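# Stand the table towel upright on the cubby top

## Task

Pick up the rolled towel that lies on the table and set it upright on one of its ends on the cubby's top surface, where it must remain standing and still rolled once the robot lets go. The second towel must stay lying inside the cubby and remain rolled, and the cubby must not be moved.

## Robot and tools

Robot: two six-joint arms, left_arm and right_arm, each with a two-finger gripper whose fingers can fold. Bases (scene frame): left_arm at (+0.021, +0.586, 0) m, right_arm at (-0.036, -0.708, 0) m, each turned only slightly about z. Joint order, base to hand: waist, shoulder, elbow (0 = straight), forearm roll, wrist pitch, wrist roll.

Scene frame: origin at table-top height, halfway between the nominal bases; +z up, +x away from the robot over the table, left_arm on the +y side. Camera image sides do not match arm names. Gripper frame: fingers point along its +z, close along its y. end_effector_position is the spot between the pads when shut; the fingertips extend about 33 mm past it (only about 9 mm when fully open).

execute_actions(actions, cameras): actions is a list of actions. One action is a list of up to 15 rows, each lasting 1/30 s; if shorter, its final row repeats to fill 15. Every row has exactly 18 numbers, each in [-1, 1], covering both arms even if one is idle: left dx, dy, dz, rx, ry, rz, gripper position, force_limit, speed, then the same nine for the right arm. The six pose numbers are an offset, not a pose: measured along scene axes from that arm's Hand target as it was when the action began (every row counts from that same start, not from the previous row). 1.0 equals 0.6 m or 180 degrees; rx, ry, rz form one rotation vector turning about the Hand target position. Sending the same offset again moves further; six zeros re-request the current Hand target. Gripper numbers are absolute settings: position +1 = fully open (140 mm), about -0.8 = pads touching, -1 = close until blocked. force_limit from -1 (gentle, about 14 N on slow close) to +1 (about 58 N). speed from -1 (about 30 mm/s) to +1 (about 250 mm/s); faster closing squeezes harder. Both start at +1. To keep a gripper unchanged, resend its previous three numbers; 0 is itself a command. cameras: list of names, ["all"], or []; omitted gives images only when actions is empty.

move(target, speed, blend, stop_force, zero, blocking, cameras): drives straight paths. target is one 18-number row, same layout as above, or a list of up to 15 such rows; every row is an offset from the Hand targets at the start of the move, not from the previous row. speed: top path speed in m/s, 0.002 to 2, default 0.25 (turn rate up to twice that in rad/s); one value or one per target. blend: corner rounding radius in m for lists, default 0 (full stop at each). stop_force: 10 to 80 N, shared by both arms; an arm's path halts when pushback along its travel exceeds it. Use it only slowly, not when the gripper rotates, and omit it when backing off a contact. zero (default true) resets the force baseline first. blocking=false returns after about 0.5 s while the move continues (not allowed with stop_force). Paths do not avoid obstacles; grippers lag and overshoot more at higher speed. Keep finger numbers identical across rows in a list. Avoid routing a gripper close to its own arm's base.

wait(seconds 0 to 10), stop() to brake a running move, zoom_image(camera, region [x0, y0, x1, y1] in pixels, at most 504 by 504) on the latest image of cam_high, cam_low, cam_roll_left, cam_roll_right, cam_left_wrist or cam_right_wrist. clear_fault(arm) after a reported torque or force fault. finished_scene(scene) ends the scene irrevocably; call it only once the towel stands unaided.

Reading results: Hand target is the last commanded pose after clipping; next offsets start from it. Per arm: end_effector_position (m), end_effector_quat_wxyz, velocities (omitted when joint velocities read within noise), Joint positions, Joint torques, External joint torques, and Flange force along the gripper's own axes (includes held weight; has error). object_status: 0 moving, 1 blocked while opening, 2 blocked while closing (a grip), 3 reached command or pads met. Check for 2 after closing. position_measured is in counts: 3 open, about 75 = 100 mm, 139 = 60 mm, 200 = 20 mm, 230 pads touching. Wrist depth: 7 by 7 grid of distances (mm) ahead of each wrist camera, top-left first, rows split by " / ", "-" = no value. move adds a move: line such as done, off_target, moving, held or fault, plus limits=paced (pose clipped) or limits=held. Watch for MOTOR HOT and OVER-TEMPERATURE FAULT lines.

Controller limits: each step the commanded pose is clipped to 70 mm and 16 degrees from the measured pose, so a large offset may need several actions. A gripper may settle short of its Hand target; a further action or an offset for the gap fixes that. Arms are stiff: targets beyond firm contact can trigger a fault. An arm stops on contact torque over its joint limit (wrist joints 39.6 N m, elbow 140) or 144 N of outside force. A clearance check holds back commands bringing the arms too near each other, but contact between arms can still end the scene badly.

Avoid: dropping or releasing the towel while it moves, knocking over the cubby or the other towel, anything falling off the table, hard hits or pushes, squeezing the other arm's fingers, and long holds with the arm stretched out (motor heat). Grip with the fingertip quarter of the pads; nearer the palm the fingers fold and may hold loosely. Fingertips pushed onto a surface fold easily, so approach the table from above with care.

Each tool is called as name([rows], argument=value, ...), one row to a line, values as JSON.

## Session

execute_actions(actions=[])

Scene clock: 0.00 s.
left_arm: end_effector_position=(+0.4710, -0.4245, +0.1618) position_measured=3 object_status=3 end_effector_quat_wxyz=(-0.154, -0.065, +0.984, -0.058) | right_arm: end_effector_position=(+0.7188, -0.7639, +0.2637) position_measured=3 object_status=3 end_effector_quat_wxyz=(+0.156, +0.707, +0.106, +0.681)
Joint positions: left_arm=[-1.135 1.101 0.392 -0.331 1.664 3.466] | right_arm=[-0.124 0.234 2.385 -0.091 -1.027 1.241]
Joint velocities: within noise
Joint torques (N m): no reading
External joint torques (N m): no reading
Flange force (N): no reading
Wrist depth (mm): cam_left_wrist=[319 315 309 303 299 294 290 / 319 315 310 305 300 294 290 / 321 316 312 305 301 296 291 / 320 314 314 307 302 298 137 / 109 319 314 309 303 299 113 / 324 321 315 309 304 299 296 / 327 321 316 311 306 301 297] | cam_right_wrist=[- - - - 1438 1722 - / - - - - - - - / - - - 1894 - - - / - 139 - - - - 128 / - 1671 1943 2343 - - 116 / 1235 1394 1612 1790 2124 2444 - / 310 324 351 1448 1709 1863 2124]
Hand target: left_arm +0.4710, -0.4245, +0.1618; -0.154, -0.065, +0.984, -0.058 | right_arm +0.7188, -0.7639, +0.2637; +0.156, +0.707, +0.106, +0.681
Tool commands: left_gripper/position=+1.0 left_gripper/force_limit=+1.0 left_gripper/speed=+1.0 right_gripper/position=+1.0 right_gripper/force_limit=+1.0 right_gripper/speed=+1.0

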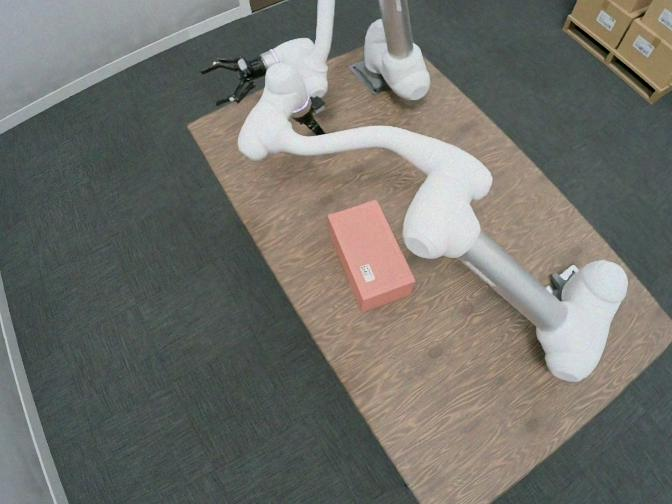

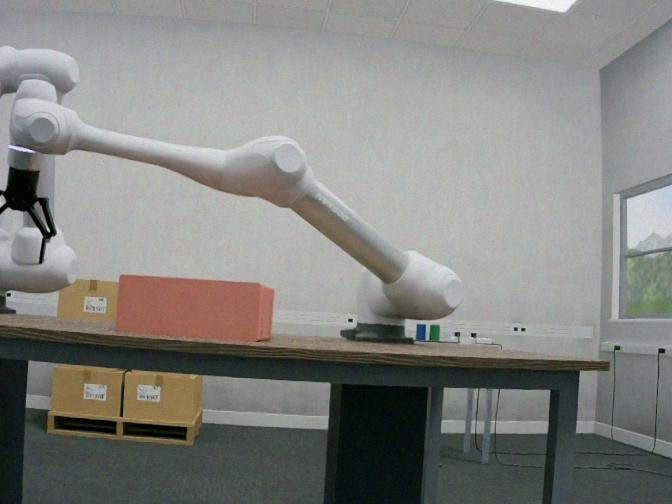

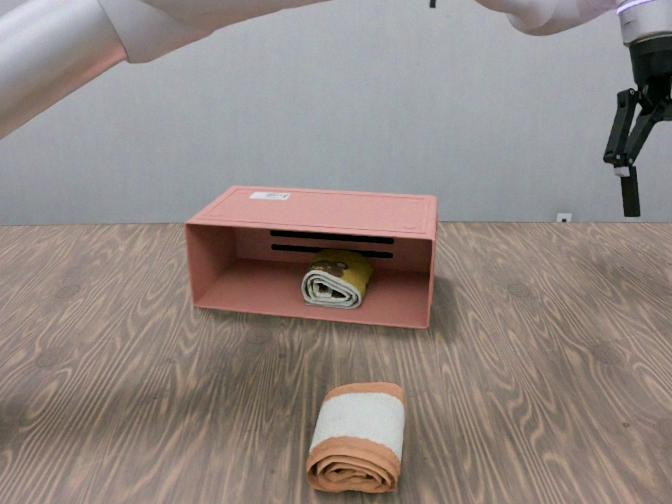

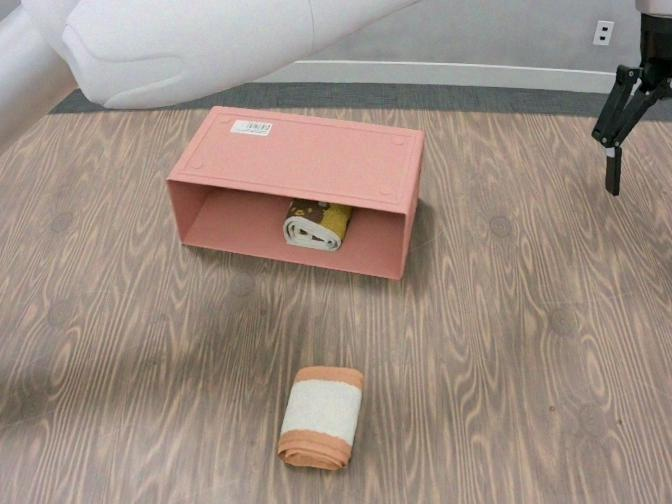

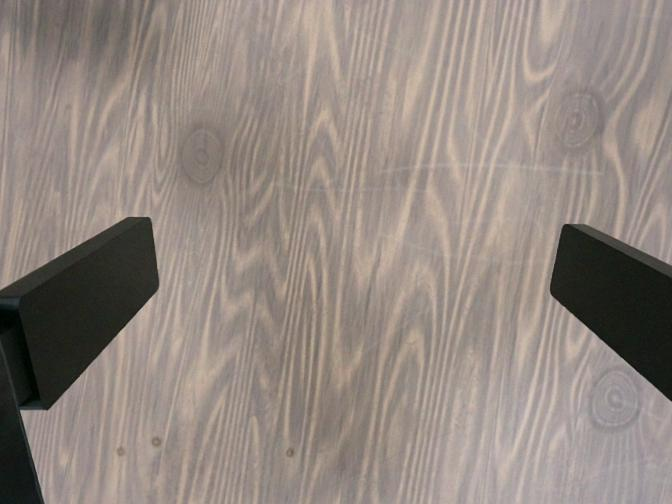

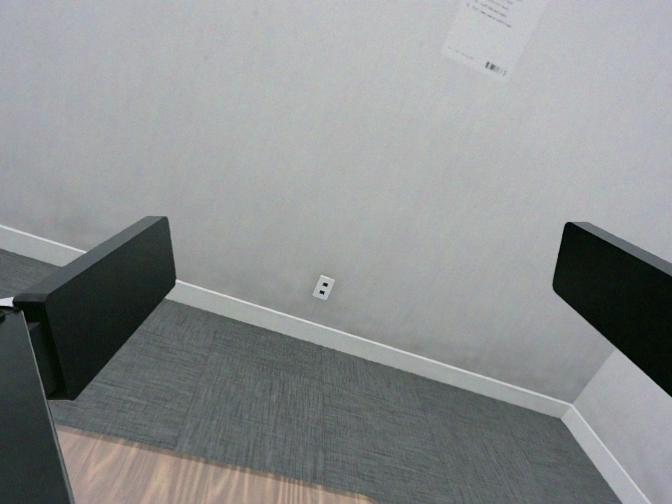

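move(target=[-0.368, 0.7075, 0.45, 0.1479, 0.0557, 0.9449, 1, 1, 1, 0, 0, 0, 0, 0, 0, 1, 1, 1], speed=0.5, cameras=["all"])

Scene clock: 43.30 s.
left_arm: end_effector_position=(+0.2502, +0.0000, +0.4318) position_measured=3 object_status=3 end_effector_quat_wxyz=(+0.001, +1.000, -0.001, +0.000) | right_arm: end_effector_position=(+0.7188, -0.7639, +0.2637) position_measured=3 object_status=3 end_effector_quat_wxyz=(+0.156, +0.707, +0.106, +0.681)
Joint positions: left_arm=[-1.301 0.112 1.467 -0.001 1.562 0.32] | right_arm=[-0.124 0.234 2.385 -0.091 -1.027 1.241]
Joint torques (N m): left_arm=[1.01 -57.29 -43.01 4.44 0.32 -0.06] | right_arm=[0.5 -51.27 -24.07 2.65 -2.44 0.1]
External joint torques (N m): left_arm=[-0.81 3.25 0.63 -0.04 -0.35 0.06] | right_arm=[-0.48 3.6 0.6 -0.38 -0.29 -0.08]
Flange force (N): left_arm=[0.4 4.2 1.8] | right_arm=[-8.5 -1.1 3.0]
Wrist depth (mm): cam_left_wrist=[513 519 520 520 522 522 522 / 543 544 544 547 547 550 550 / 572 573 576 553 580 582 580 / 596 153 612 610 618 602 137 / 109 650 654 654 660 663 112 / 703 694 703 701 696 703 713 / 1920 1904 733 1904 1951 1904 757] | cam_right_wrist=[- - - - - - - / - - - - - - - / - - - - - - - / - - - - - - 129 / - 1762 1959 2165 - - 116 / - 1420 1589 1926 2104 2185 - / 310 324 361 1448 1762 1976 2011]
Hand target: left_arm +0.2502, +0.0000, +0.4318; +0.001, +1.000, -0.001, +0.000 | right_arm +0.7188, -0.7639, +0.2637; +0.156, +0.707, +0.106, +0.681
Off the commanded pose: left_arm 0.000 m, 0 deg | right_arm 0.000 m, 0 deg.
move: done

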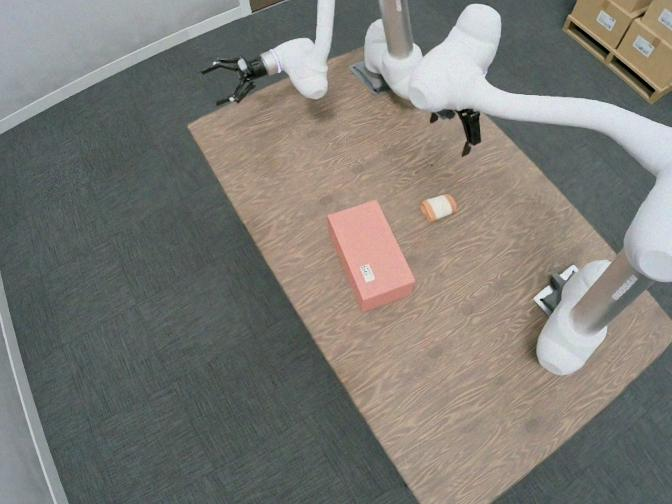

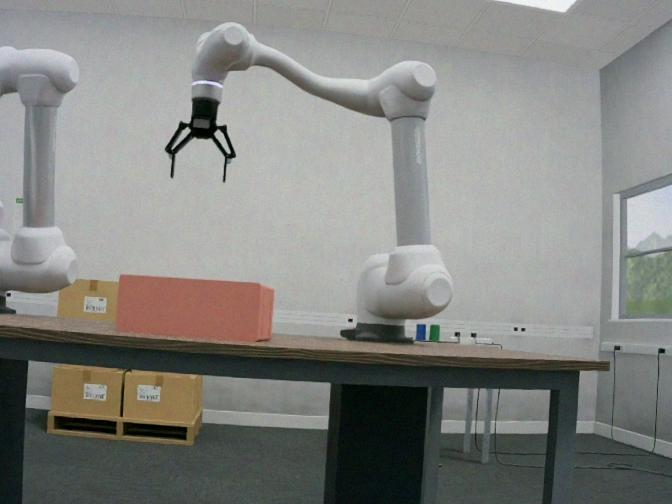

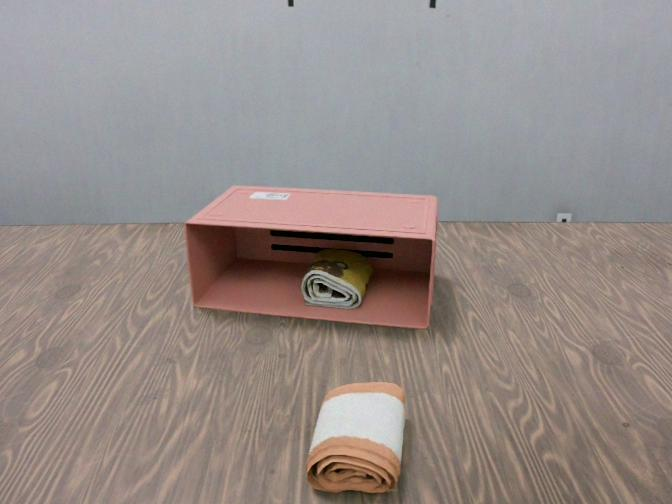

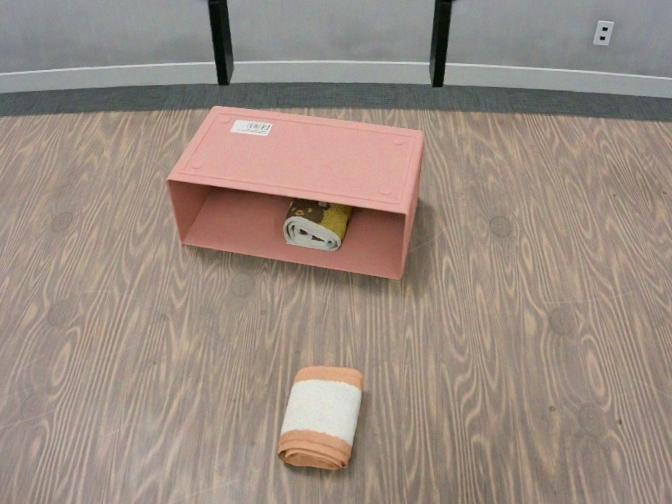

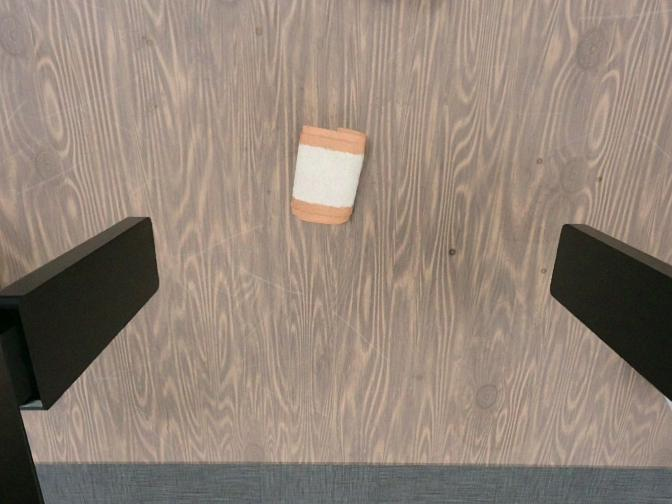

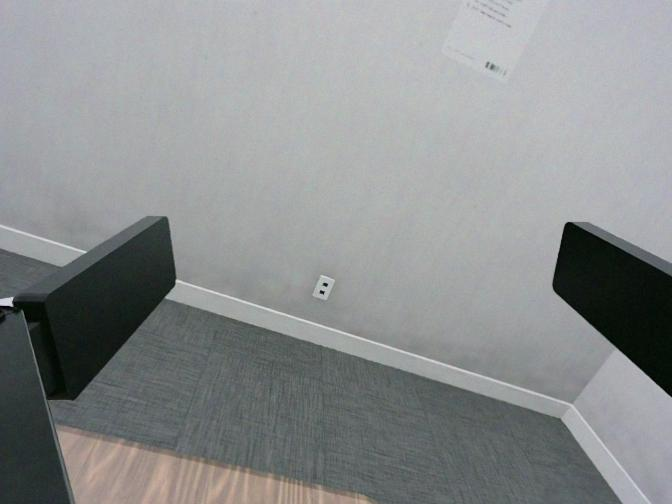

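move(target=[0.1, 0, 0.02, 0, -0.1833, 0, 1, 1, 1, 0, 0, 0, 0, 0, 0, 1, 1, 1], speed=0.5, cameras=["cam_left_wrist"])

Scene clock: 58.23 s.
left_arm: end_effector_position=(+0.3102, +0.0000, +0.4439) position_measured=3 object_status=3 end_effector_quat_wxyz=(+0.000, +0.959, -0.001, +0.284) | right_arm: end_effector_position=(+0.7188, -0.7639, +0.2637) position_measured=3 object_status=3 end_effector_quat_wxyz=(+0.156, +0.707, +0.106, +0.681)
Joint positions: left_arm=[-1.495 0.061 1.597 0.576 1.429 0.059] | right_arm=[-0.124 0.234 2.385 -0.091 -1.027 1.241]
Joint torques (N m): left_arm=[0.9 -51.19 -43.82 5.12 0.25 -0.13] | right_arm=[0.4 -50.78 -23.99 2.69 -2.48 0.06]
External joint torques (N m): left_arm=[-0.97 2.1 1.11 0.03 -0.35 0.13] | right_arm=[-0.45 3.13 0.5 -0.41 -0.25 -0.04]
Flange force (N): left_arm=[-2.1 1.6 1.7] | right_arm=[-7.4 -0.6 2.6]
Wrist depth (mm): cam_left_wrist=[690 694 696 707 703 705 711 / 660 658 520 509 656 675 680 / 633 631 621 513 636 642 650 / 610 142 612 613 621 620 137 / 109 579 589 593 596 592 113 / 559 566 566 605 570 569 568 / 538 544 544 543 549 550 553] | cam_right_wrist=[1762 1377 1515 1635 1525 1578 - / 1623 1345 - 1748 1578 - 1709 / - - - - - - - / - 139 - - - 2066 129 / - 1567 1959 2124 - - 116 / 1256 1394 1589 1790 2011 3113 2250 / 309 324 1299 1466 1623 1878 1976]
Hand target: left_arm +0.3102, +0.0000, +0.4438; +0.000, +0.959, -0.001, +0.284 | right_arm +0.7188, -0.7639, +0.2637; +0.156, +0.707, +0.106, +0.681
Off the commanded pose: left_arm 0.000 m, 0 deg | right_arm 0.000 m, 0 deg.
move: done
Images, in order (width x height): cam_left_wrist 672x504.

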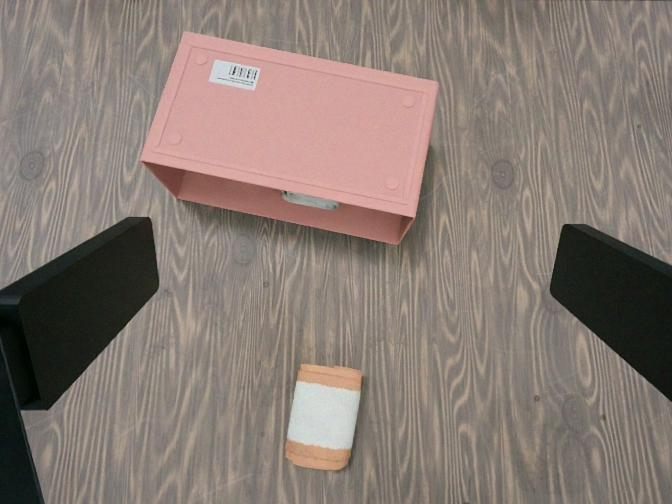

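move(target=[-0.162, 0.03, -0.573, 0.0138, 0.1830, -0.0465, 0.7, -0.3, 0, 0, 0, 0, 0, 0, 0, 1, 1, 1], speed=0.35, cameras=["cam_roll_left", "cam_roll_right", "cam_left_wrist"])

Scene clock: 86.73 s.
left_arm: end_effector_position=(+0.2130, +0.0180, +0.1001) position_measured=41 object_status=3 end_effector_quat_wxyz=(+0.001, +0.997, -0.076, +0.000) | right_arm: end_effector_position=(+0.7188, -0.7639, +0.2637) position_measured=3 object_status=3 end_effector_quat_wxyz=(+0.156, +0.707, +0.106, +0.681)
Joint positions: left_arm=[-1.35 0.232 1.956 -0.002 0.953 0.422] | right_arm=[-0.124 0.234 2.385 -0.091 -1.027 1.241]
Joint torques (N m): left_arm=[0.76 -61.38 -35.32 3.45 0.3 -0.1] | right_arm=[0.44 -50.91 -24.14 2.75 -2.44 0.07]
External joint torques (N m): left_arm=[-0.75 2.8 0.75 0.13 -0.33 0.1] | right_arm=[-0.44 3.27 0.66 -0.48 -0.29 -0.05]
Flange force (N): left_arm=[0.1 2.6 4.1] | right_arm=[-7.9 -0.6 2.5]
Wrist depth (mm): cam_left_wrist=[210 210 211 211 212 213 213 / 221 222 222 187 218 224 224 / 234 234 234 196 197 236 237 / 245 127 249 204 227 153 248 / - 118 264 226 265 263 98 / - 282 283 283 283 284 - / - 302 303 303 306 305 -] | cam_right_wrist=[- - - 1536 1412 1612 1578 / - 1515 - - - - - / - - - - - 1776 - / - - 1848 - - - 128 / - 1601 1959 2085 - - 116 / - 1394 1567 1848 2085 2185 - / 309 325 1314 1438 1635 1926 2144]
Hand target: left_arm +0.2130, +0.0180, +0.1000; +0.000, +0.997, -0.076, +0.000 | right_arm +0.7188, -0.7639, +0.2637; +0.156, +0.707, +0.106, +0.681
Off the commanded pose: left_arm 0.000 m, 0 deg | right_arm 0.000 m, 0 deg.
move: done
Images, in order (width x height): cam_roll_left 672x504, cam_roll_right 672x504, cam_left_wrist 672x504.

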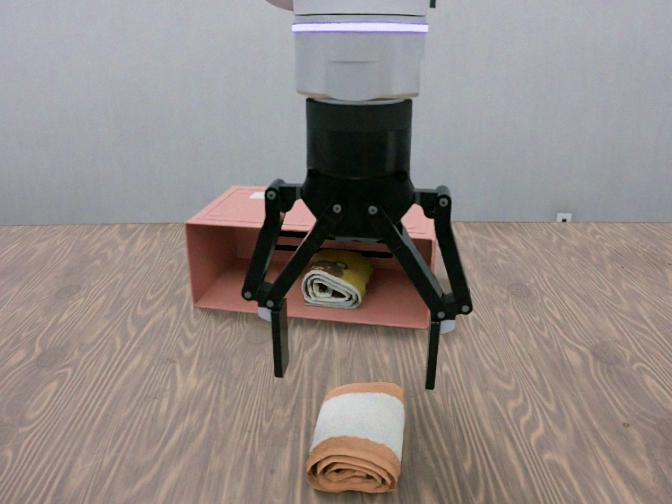

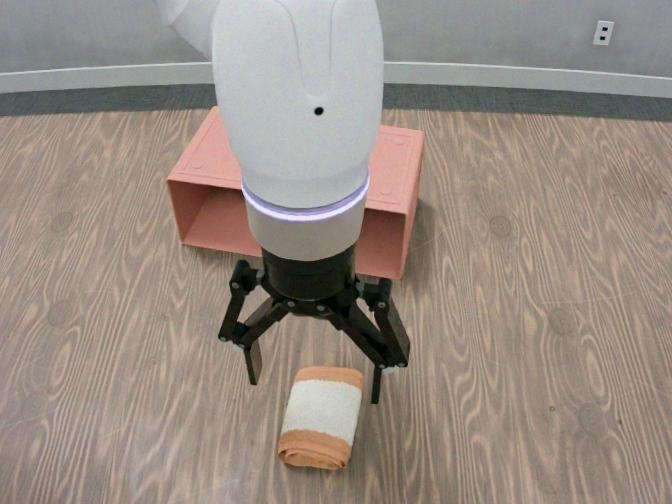

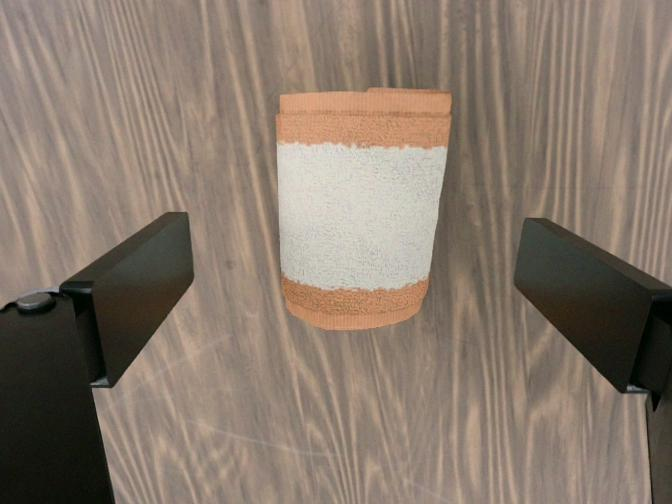

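move([
  [-0.0012, -0.0073, -0.1167, 0, 0, 0, 0.7, -0.3, 0, 0, 0, 0, 0, 0, 0, 1, 1, 1],
  [-0.0012, -0.0073, -0.1167, 0, 0, 0, -1, -0.8, -0.7, 0, 0, 0, 0, 0, 0, 1, 1, 1],
], speed=0.15, cameras=["cam_roll_left", "cam_roll_right", "cam_left_wrist"])

Scene clock: 98.67 s.
left_arm: end_effector_position=(+0.2122, +0.0137, +0.0300) position_measured=215 object_status=0 end_effector_quat_wxyz=(+0.000, +0.997, -0.076, -0.001) | right_arm: end_effector_position=(+0.7188, -0.7639, +0.2637) position_measured=3 object_status=3 end_effector_quat_wxyz=(+0.156, +0.707, +0.106, +0.681)
Joint positions: left_arm=[-1.353 0.315 2.003 -0.002 0.824 0.419] | right_arm=[-0.124 0.234 2.385 -0.091 -1.027 1.241]
Joint torques (N m): left_arm=[0.97 -66.51 -31.92 3.2 0.35 -0.13] | right_arm=[0.69 -51.18 -24 2.7 -2.47 0.07]
External joint torques (N m): left_arm=[-1.03 3.01 0.76 0.03 -0.38 0.13] | right_arm=[-0.69 3.55 0.52 -0.43 -0.26 -0.05]
Flange force (N): left_arm=[-0.3 2.6 4.8] | right_arm=[-8.5 -0.4 3.1]
Wrist depth (mm): cam_left_wrist=[146 146 147 147 148 148 150 / 154 155 155 79 80 156 156 / 163 163 163 80 - 164 165 / 172 171 114 85 - 170 175 / - 97 114 90 - 107 96 / - 196 194 96 98 198 77 / - - 211 103 117 213 -] | cam_right_wrist=[- - - - 1863 1659 - / 1578 - - 1863 - - - / - - - - - 2048 - / 1735 139 - 1601 1910 - 128 / - 139 2011 2085 2250 - 116 / 1222 1386 1635 1762 2066 2207 - / 310 327 1314 1420 1601 1848 1994]
Hand target: left_arm +0.2122, +0.0136, +0.0300; +0.000, +0.997, -0.076, +0.000 | right_arm +0.7188, -0.7639, +0.2637; +0.156, +0.707, +0.106, +0.681
Off the commanded pose: left_arm 0.000 m, 0 deg | right_arm 0.000 m, 0 deg.
move: done
Images, in order (width x height): cam_roll_left 672x504, cam_roll_right 672x504, cam_left_wrist 672x504.

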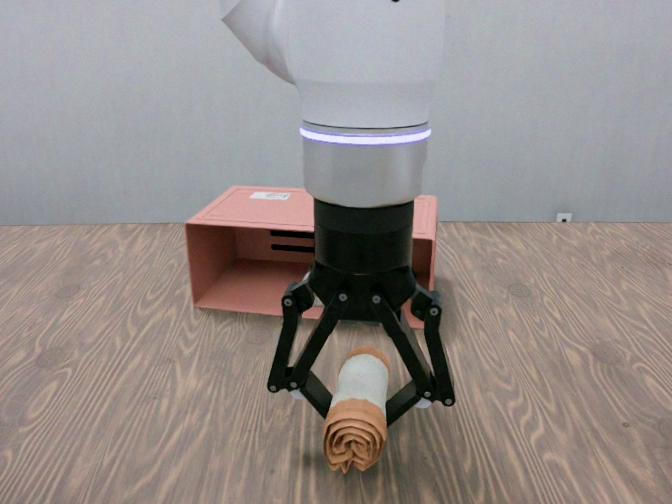

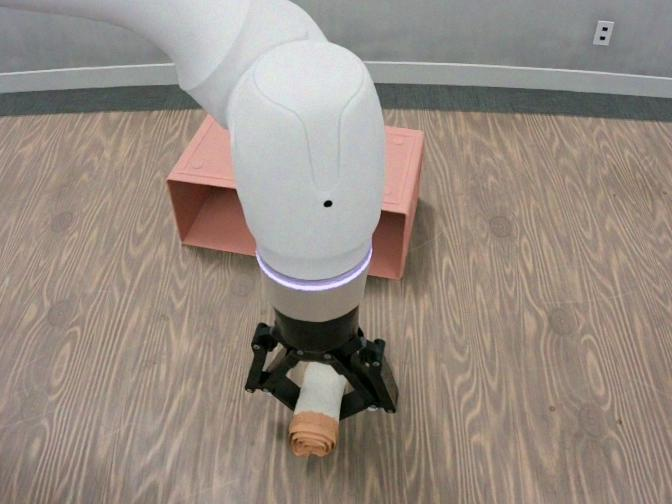

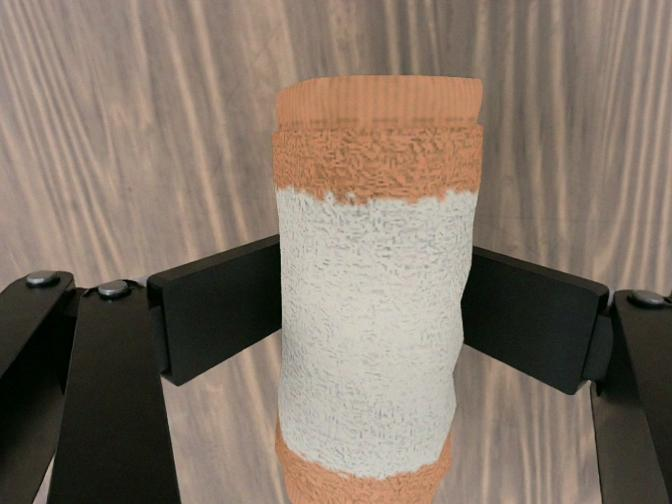

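move(target=[0, 0, 0, 0, 0, 0, 0.6, -0.8, -0.5, 0, 0, 0, 0, 0, 0, 1, 1, 1], speed=0.15, cameras=["cam_roll_left", "cam_roll_right", "cam_left_wrist"])

Scene clock: 106.87 s.
left_arm: end_effector_position=(+0.2122, +0.0136, +0.0300) position_measured=53 object_status=0 end_effector_quat_wxyz=(+0.000, +0.997, -0.076, +0.000) | right_arm: end_effector_position=(+0.7188, -0.7639, +0.2637) position_measured=3 object_status=3 end_effector_quat_wxyz=(+0.156, +0.707, +0.106, +0.681)
Joint positions: left_arm=[-1.353 0.315 2.003 -0.002 0.824 0.419] | right_arm=[-0.124 0.234 2.385 -0.091 -1.027 1.241]
Joint torques (N m): left_arm=[0.79 -66.5 -31.85 3.12 0.29 0] | right_arm=[0.66 -50.89 -24.07 2.77 -2.42 0.06]
External joint torques (N m): left_arm=[-0.85 3.04 0.73 0.1 -0.32 0] | right_arm=[-0.66 3.53 0.63 -0.5 -0.3 -0.04]
Flange force (N): left_arm=[-0.2 2.7 4.8] | right_arm=[-8.6 -0.3 2.8]
Wrist depth (mm): cam_left_wrist=[147 147 147 147 147 148 150 / 154 155 151 119 118 156 156 / 163 163 160 122 123 165 165 / 170 123 169 131 132 155 173 / - 129 182 137 141 183 99 / - 196 196 148 193 199 - / - 210 210 212 212 212 -] | cam_right_wrist=[- - - - 1659 1557 - / 1485 - - 2165 - - - / - - - - 1684 1894 - / - - - - - - 135 / - - 1926 2343 - - 116 / 1256 1353 1578 1776 2554 2367 - / 310 325 1291 1386 1515 1994 2144]
Hand target: left_arm +0.2122, +0.0136, +0.0300; +0.000, +0.997, -0.076, +0.000 | right_arm +0.7188, -0.7639, +0.2637; +0.156, +0.707, +0.106, +0.681
Off the commanded pose: left_arm 0.000 m, 0 deg | right_arm 0.000 m, 0 deg.
move: done
Images, in order (width x height): cam_roll_left 672x504, cam_roll_right 672x504, cam_left_wrist 672x504.

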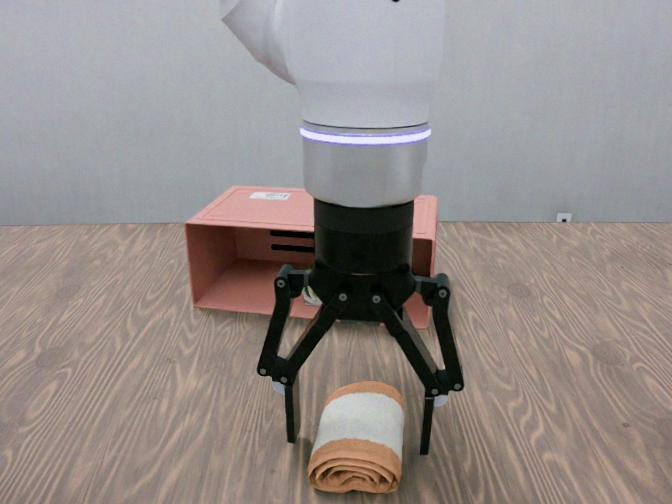

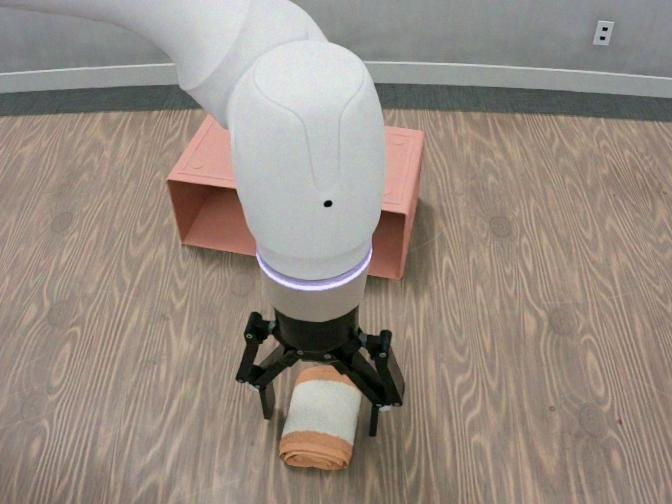

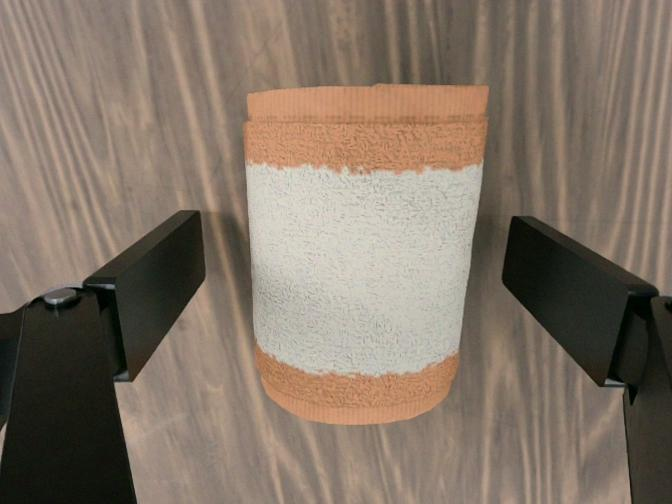

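move([
  [0, 0, 0.0167, 0, 0, 0, 0.6, -0.8, -0.5, 0, 0, 0, 0, 0, 0, 1, 1, 1],
  [0, 0, 0.0167, 0, 0, 0, -0.15, -0.8, -0.5, 0, 0, 0, 0, 0, 0, 1, 1, 1],
], speed=0.15, cameras=["cam_roll_left", "cam_roll_right", "cam_left_wrist"])

Scene clock: 113.53 s.
left_arm: end_effector_position=(+0.2122, +0.0136, +0.0401) position_measured=148 object_status=0 end_effector_quat_wxyz=(+0.001, +0.997, -0.076, +0.000) | right_arm: end_effector_position=(+0.7188, -0.7639, +0.2637) position_measured=3 object_status=3 end_effector_quat_wxyz=(+0.156, +0.707, +0.106, +0.681)
Joint positions: left_arm=[-1.353 0.303 1.996 -0.002 0.843 0.419] | right_arm=[-0.124 0.234 2.385 -0.091 -1.027 1.241]
Joint torques (N m): left_arm=[0.53 -63.57 -30.65 3.17 0.33 -0.11] | right_arm=[0.34 -51.08 -24.01 2.72 -2.44 0.07]
External joint torques (N m): left_arm=[-0.57 0.56 -1.12 0.12 -0.36 0.11] | right_arm=[-0.36 3.23 0.5 -0.44 -0.3 -0.05]
Flange force (N): left_arm=[0.5 2.7 0.6] | right_arm=[-7.7 -0.8 2.7]
Wrist depth (mm): cam_left_wrist=[156 156 156 156 157 157 158 / 164 164 164 123 129 165 166 / 173 173 172 125 131 175 175 / 183 183 125 134 136 183 185 / - 91 122 143 142 88 93 / - - 206 153 210 - - / - - - 225 226 - -] | cam_right_wrist=[- 1612 - 1647 1515 1671 - / - - - 1696 - - 1833 / - - - 1959 - - - / - - - - - - 128 / - 1671 1959 2124 - - 116 / 1242 1377 1525 1762 2104 2498 2185 / 311 325 1291 1457 1684 1894 2011]
Hand target: left_arm +0.2122, +0.0136, +0.0400; +0.000, +0.997, -0.076, +0.000 | right_arm +0.7188, -0.7639, +0.2637; +0.156, +0.707, +0.106, +0.681
Off the commanded pose: left_arm 0.000 m, 0 deg | right_arm 0.000 m, 0 deg.
move: done
Images, in order (width x height): cam_roll_left 672x504, cam_roll_right 672x504, cam_left_wrist 672x504.

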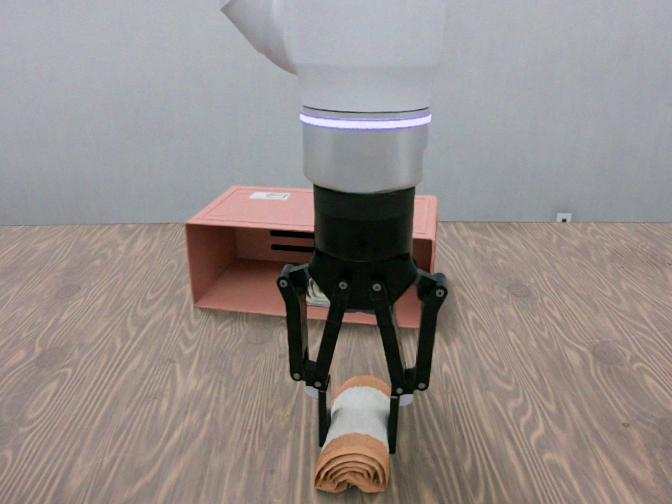

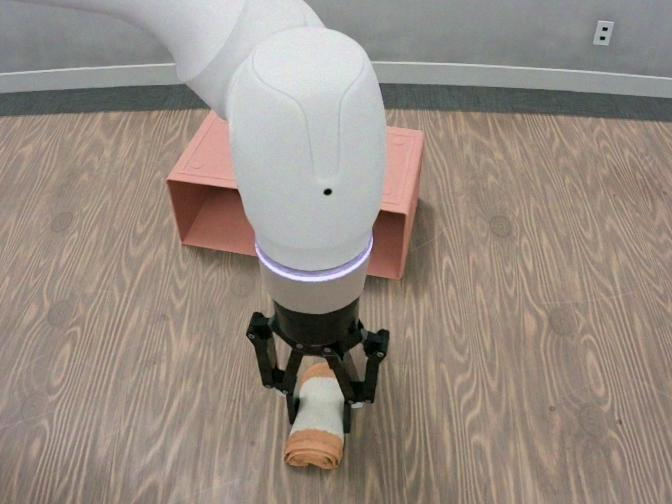

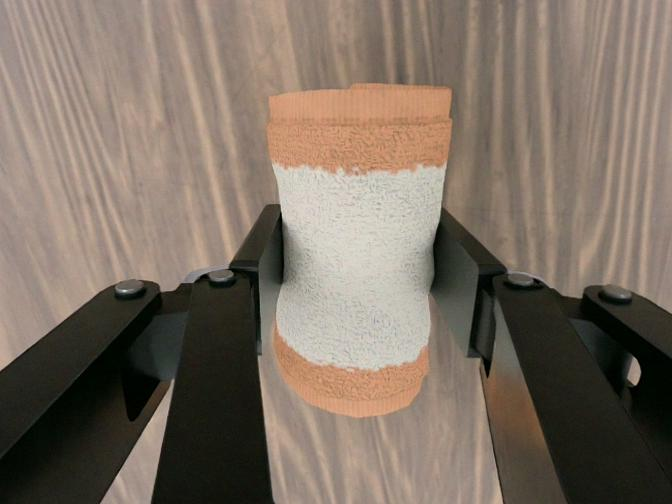

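move([
  [0, 0, 0.15, 0, 0, 0, -0.15, -0.8, -0.5, 0, 0, 0, 0, 0, 0, 1, 1, 1],
  [0.196, 0.044, 0.433, -0.0748, -0.4944, 0, -0.15, -0.8, -0.5, 0, 0, 0, 0, 0, 0, 1, 1, 1],
], speed=0.25, blend=[0.03, 0], cameras=["all"])

Scene clock: 126.57 s.
left_arm: end_effector_position=(+0.3298, +0.0400, +0.2999) position_measured=148 object_status=3 end_effector_quat_wxyz=(+0.053, +0.705, -0.054, +0.705) | right_arm: end_effector_position=(+0.7188, -0.7639, +0.2637) position_measured=3 object_status=3 end_effector_quat_wxyz=(+0.156, +0.707, +0.106, +0.681)
Joint positions: left_arm=[-1.729 0.267 2.24 1.604 1.545 -0.935] | right_arm=[-0.124 0.234 2.385 -0.091 -1.027 1.241]
Joint torques (N m): left_arm=[0.88 -58.4 -29.39 1.38 2.48 -0.07] | right_arm=[0.88 -51.07 -24.03 2.7 -2.4 0.02]
External joint torques (N m): left_arm=[-0.88 1.79 0.6 0.2 -0.22 0.07] | right_arm=[-0.85 3.37 0.55 -0.44 -0.33 0]
Flange force (N): left_arm=[-3.1 1.2 -1.1] | right_arm=[-8.5 0.1 2.7]
Wrist depth (mm): cam_left_wrist=[1968 1874 - 2071 2292 2409 2207 / 1920 2207 - 2127 - - - / - 2249 - - - - 2186 / 2227 2292 121 - 144 - - / - 91 122 468 418 88 93 / - - 353 376 372 - - / - - - 394 - - -] | cam_right_wrist=[- - - - 1567 1601 - / 1386 - - - - - - / - - - - - - - / - 139 - 2066 - - 129 / - 1684 1994 2029 - - 116 / - 1476 1567 1804 1894 2273 - / 310 323 353 1377 1612 1848 2029]
Hand target: left_arm +0.3298, +0.0400, +0.2998; +0.053, +0.705, -0.054, +0.705 | right_arm +0.7188, -0.7639, +0.2637; +0.156, +0.707, +0.106, +0.681
Off the commanded pose: left_arm 0.000 m, 0 deg | right_arm 0.000 m, 0 deg.
move: done

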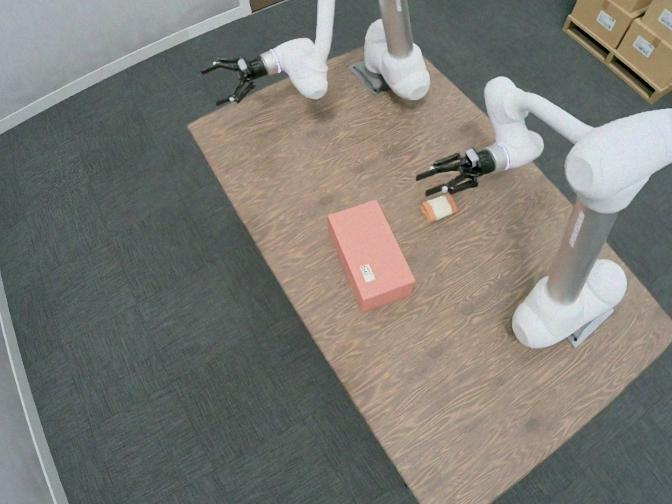

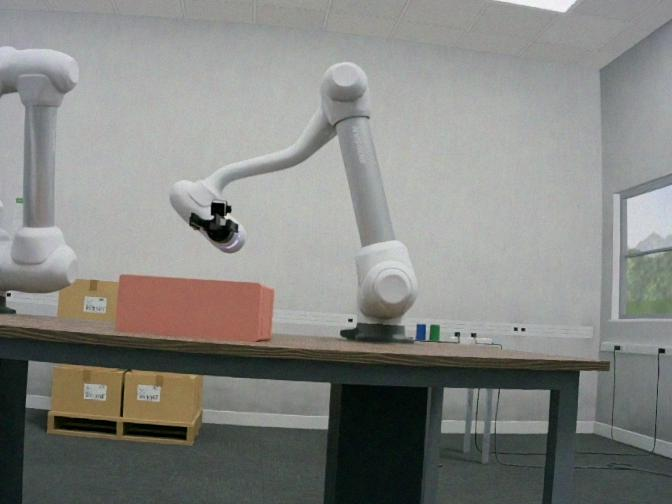

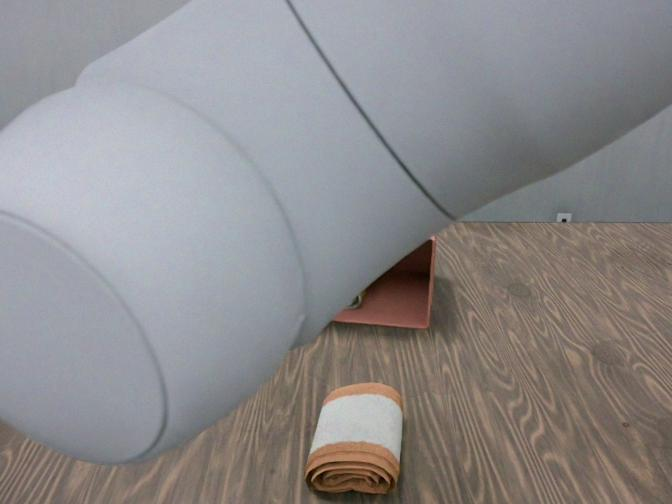

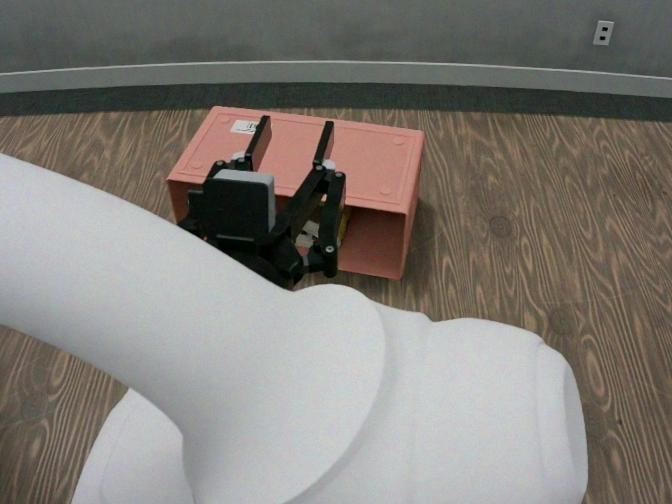

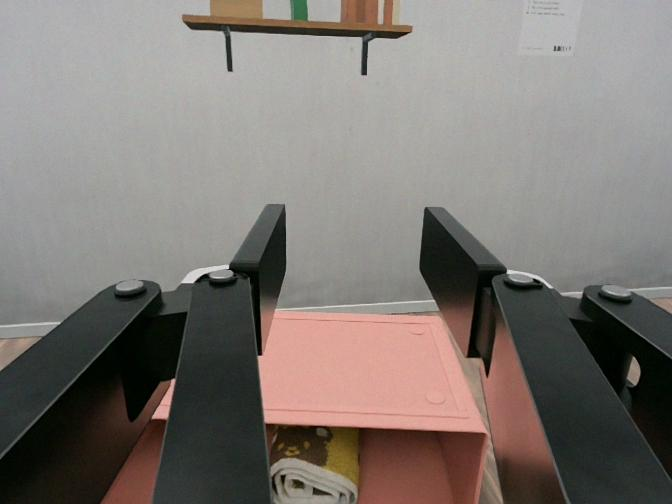

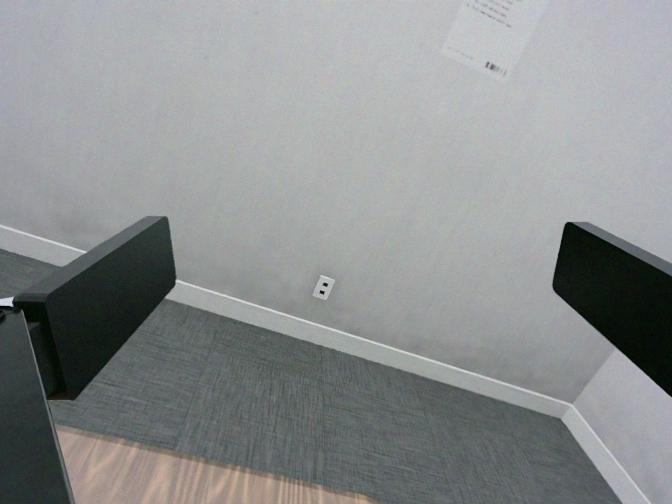

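move([
  [-0.196, -0.043, -0.183, 0.0748, 0.4944, 0, 0.6, -0.5, 0, 0, 0, 0, 0, 0, 0, 1, 1, 1],
  [-0.196, -0.043, -0.4497, 0.0748, 0.4944, 0, 0.6, -0.5, 0, 0, 0, 0, 0, 0, 0, 1, 1, 1],
  [-0.196, -0.043, -0.4497, 0.0748, 0.4944, 0, -0.6, -0.5, -0.3, 0, 0, 0, 0, 0, 0, 1, 1, 1],
], speed=[0.4, 0.2, 0.2], blend=[0.02, 0, 0], cameras=["cam_roll_left", "cam_roll_right", "cam_left_wrist"])

Scene clock: 138.73 s.
left_arm: end_effector_position=(+0.2123, +0.0142, +0.0300) position_measured=205 object_status=0 end_effector_quat_wxyz=(+0.000, +0.997, -0.076, +0.000) | right_arm: end_effector_position=(+0.7188, -0.7639, +0.2637) position_measured=3 object_status=3 end_effector_quat_wxyz=(+0.156, +0.707, +0.106, +0.681)
Joint positions: left_arm=[-1.353 0.314 2.004 -0.002 0.824 0.42] | right_arm=[-0.124 0.234 2.385 -0.091 -1.027 1.241]
Joint torques (N m): left_arm=[-0.05 -66.27 -31.88 3.2 0.29 -0.04] | right_arm=[0.58 -51.07 -24.02 2.76 -2.45 0.08]
External joint torques (N m): left_arm=[0.13 2.81 0.73 0.03 -0.32 0.04] | right_arm=[-0.53 3.37 0.54 -0.49 -0.28 -0.06]
Flange force (N): left_arm=[1.2 1.7 4.5] | right_arm=[-8.1 -0.5 2.8]
Wrist depth (mm): cam_left_wrist=[147 147 147 147 147 148 150 / 154 154 155 87 152 156 156 / 163 163 163 90 - 165 165 / 173 171 115 95 96 170 175 / - 90 114 100 107 105 88 / - - 194 109 193 198 69 / - - 211 117 207 212 -] | cam_right_wrist=[- 1525 - - 1536 1659 - / 1684 - 1735 - - 1722 1848 / - - - - - - - / 1776 140 - - - - 128 / - 1612 1994 2011 - - 116 / 1270 1386 1612 1833 2066 2228 - / 311 324 1314 1361 1659 1863 2048]
Hand target: left_arm +0.2122, +0.0142, +0.0300; +0.000, +0.997, -0.076, +0.000 | right_arm +0.7188, -0.7639, +0.2637; +0.156, +0.707, +0.106, +0.681
Off the commanded pose: left_arm 0.000 m, 0 deg | right_arm 0.000 m, 0 deg.
move: done
Images, in order (width x height): cam_roll_left 672x504, cam_roll_right 672x504, cam_left_wrist 672x504.

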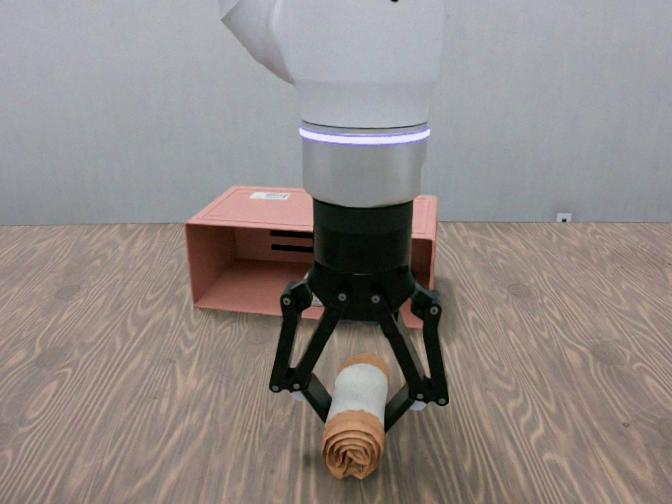

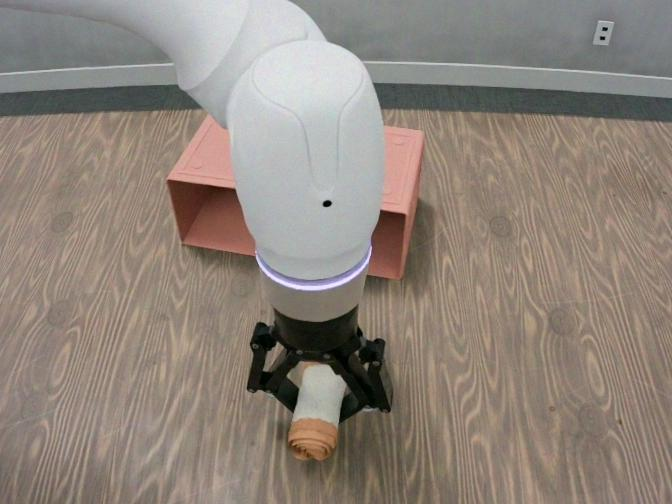

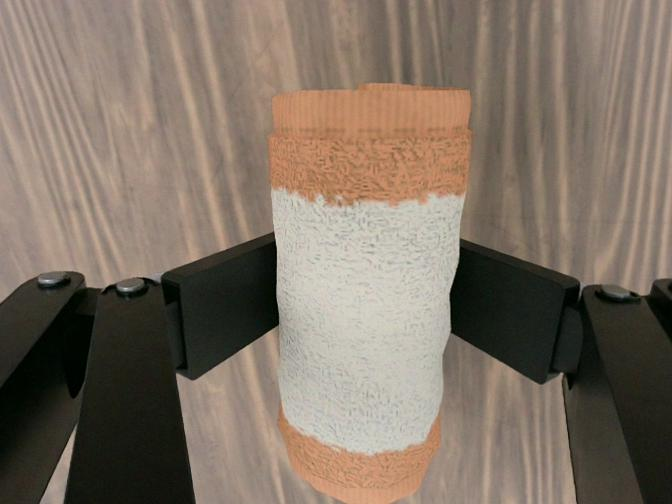

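move(target=[0, 0, 0.1167, 0, 0, 0, -0.6, -0.5, -0.3, 0, 0, 0, 0, 0, 0, 1, 1, 1], speed=0.12, cameras=["cam_roll_left", "cam_left_wrist"])

Scene clock: 140.87 s.
left_arm: end_effector_position=(+0.2122, +0.0142, +0.1000) position_measured=205 object_status=3 end_effector_quat_wxyz=(+0.000, +0.997, -0.076, +0.000) | right_arm: end_effector_position=(+0.7188, -0.7639, +0.2637) position_measured=3 object_status=3 end_effector_quat_wxyz=(+0.156, +0.707, +0.106, +0.681)
Joint positions: left_arm=[-1.353 0.236 1.95 -0.001 0.955 0.419] | right_arm=[-0.124 0.234 2.385 -0.091 -1.027 1.241]
Joint torques (N m): left_arm=[0.97 -61.9 -35.8 3.49 0.26 -0.08] | right_arm=[0.61 -50.96 -24.16 2.75 -2.41 0.09]
External joint torques (N m): left_arm=[-0.91 2.58 1.09 0.11 -0.29 0.08] | right_arm=[-0.71 3.49 0.68 -0.47 -0.32 -0.07]
Flange force (N): left_arm=[-0.6 1.9 4.1] | right_arm=[-8.6 -0.3 2.7]
Wrist depth (mm): cam_left_wrist=[210 211 211 211 212 212 213 / 221 222 219 86 218 223 224 / 234 234 234 88 94 236 237 / 247 246 112 94 95 245 250 / - 90 114 99 102 105 88 / - - 282 108 276 284 69 / - - 307 116 296 - -] | cam_right_wrist=[- 1420 1369 - 1557 1525 - / - 1525 - - - - - / - 1943 - - - - - / - 139 - 1910 - 1943 128 / - 1623 1943 2066 - - 116 / 1242 1353 1536 - 2085 2228 - / 312 323 359 1457 1601 1943 2011]
Hand target: left_arm +0.2122, +0.0142, +0.1000; +0.000, +0.997, -0.076, +0.000 | right_arm +0.7188, -0.7639, +0.2637; +0.156, +0.707, +0.106, +0.681
Off the commanded pose: left_arm 0.000 m, 0 deg | right_arm 0.000 m, 0 deg.
move: done
Images, in order (width x height): cam_roll_left 672x504, cam_left_wrist 672x504.

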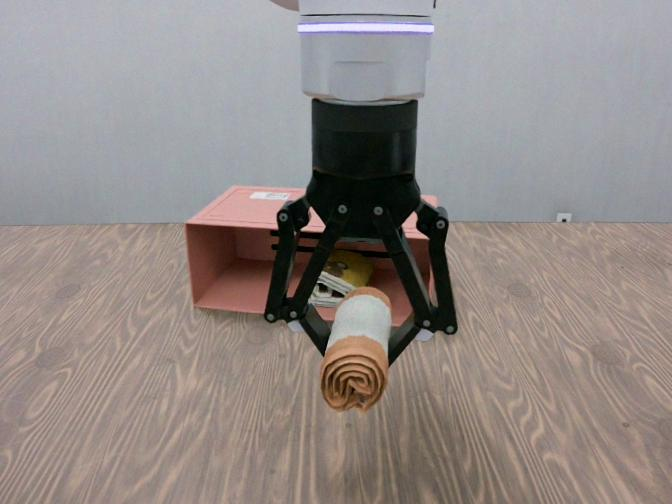

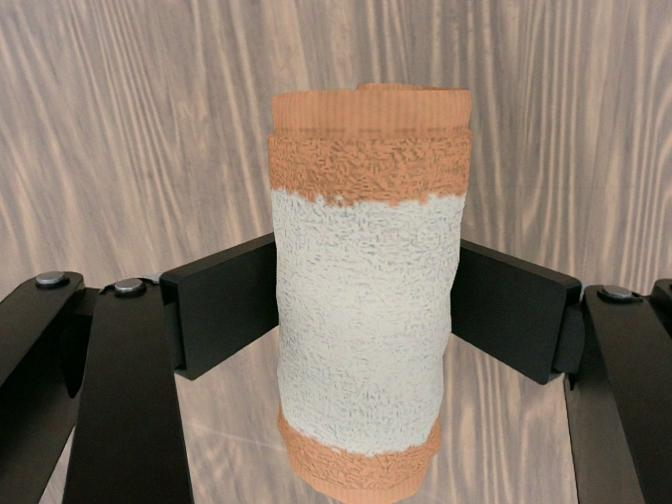

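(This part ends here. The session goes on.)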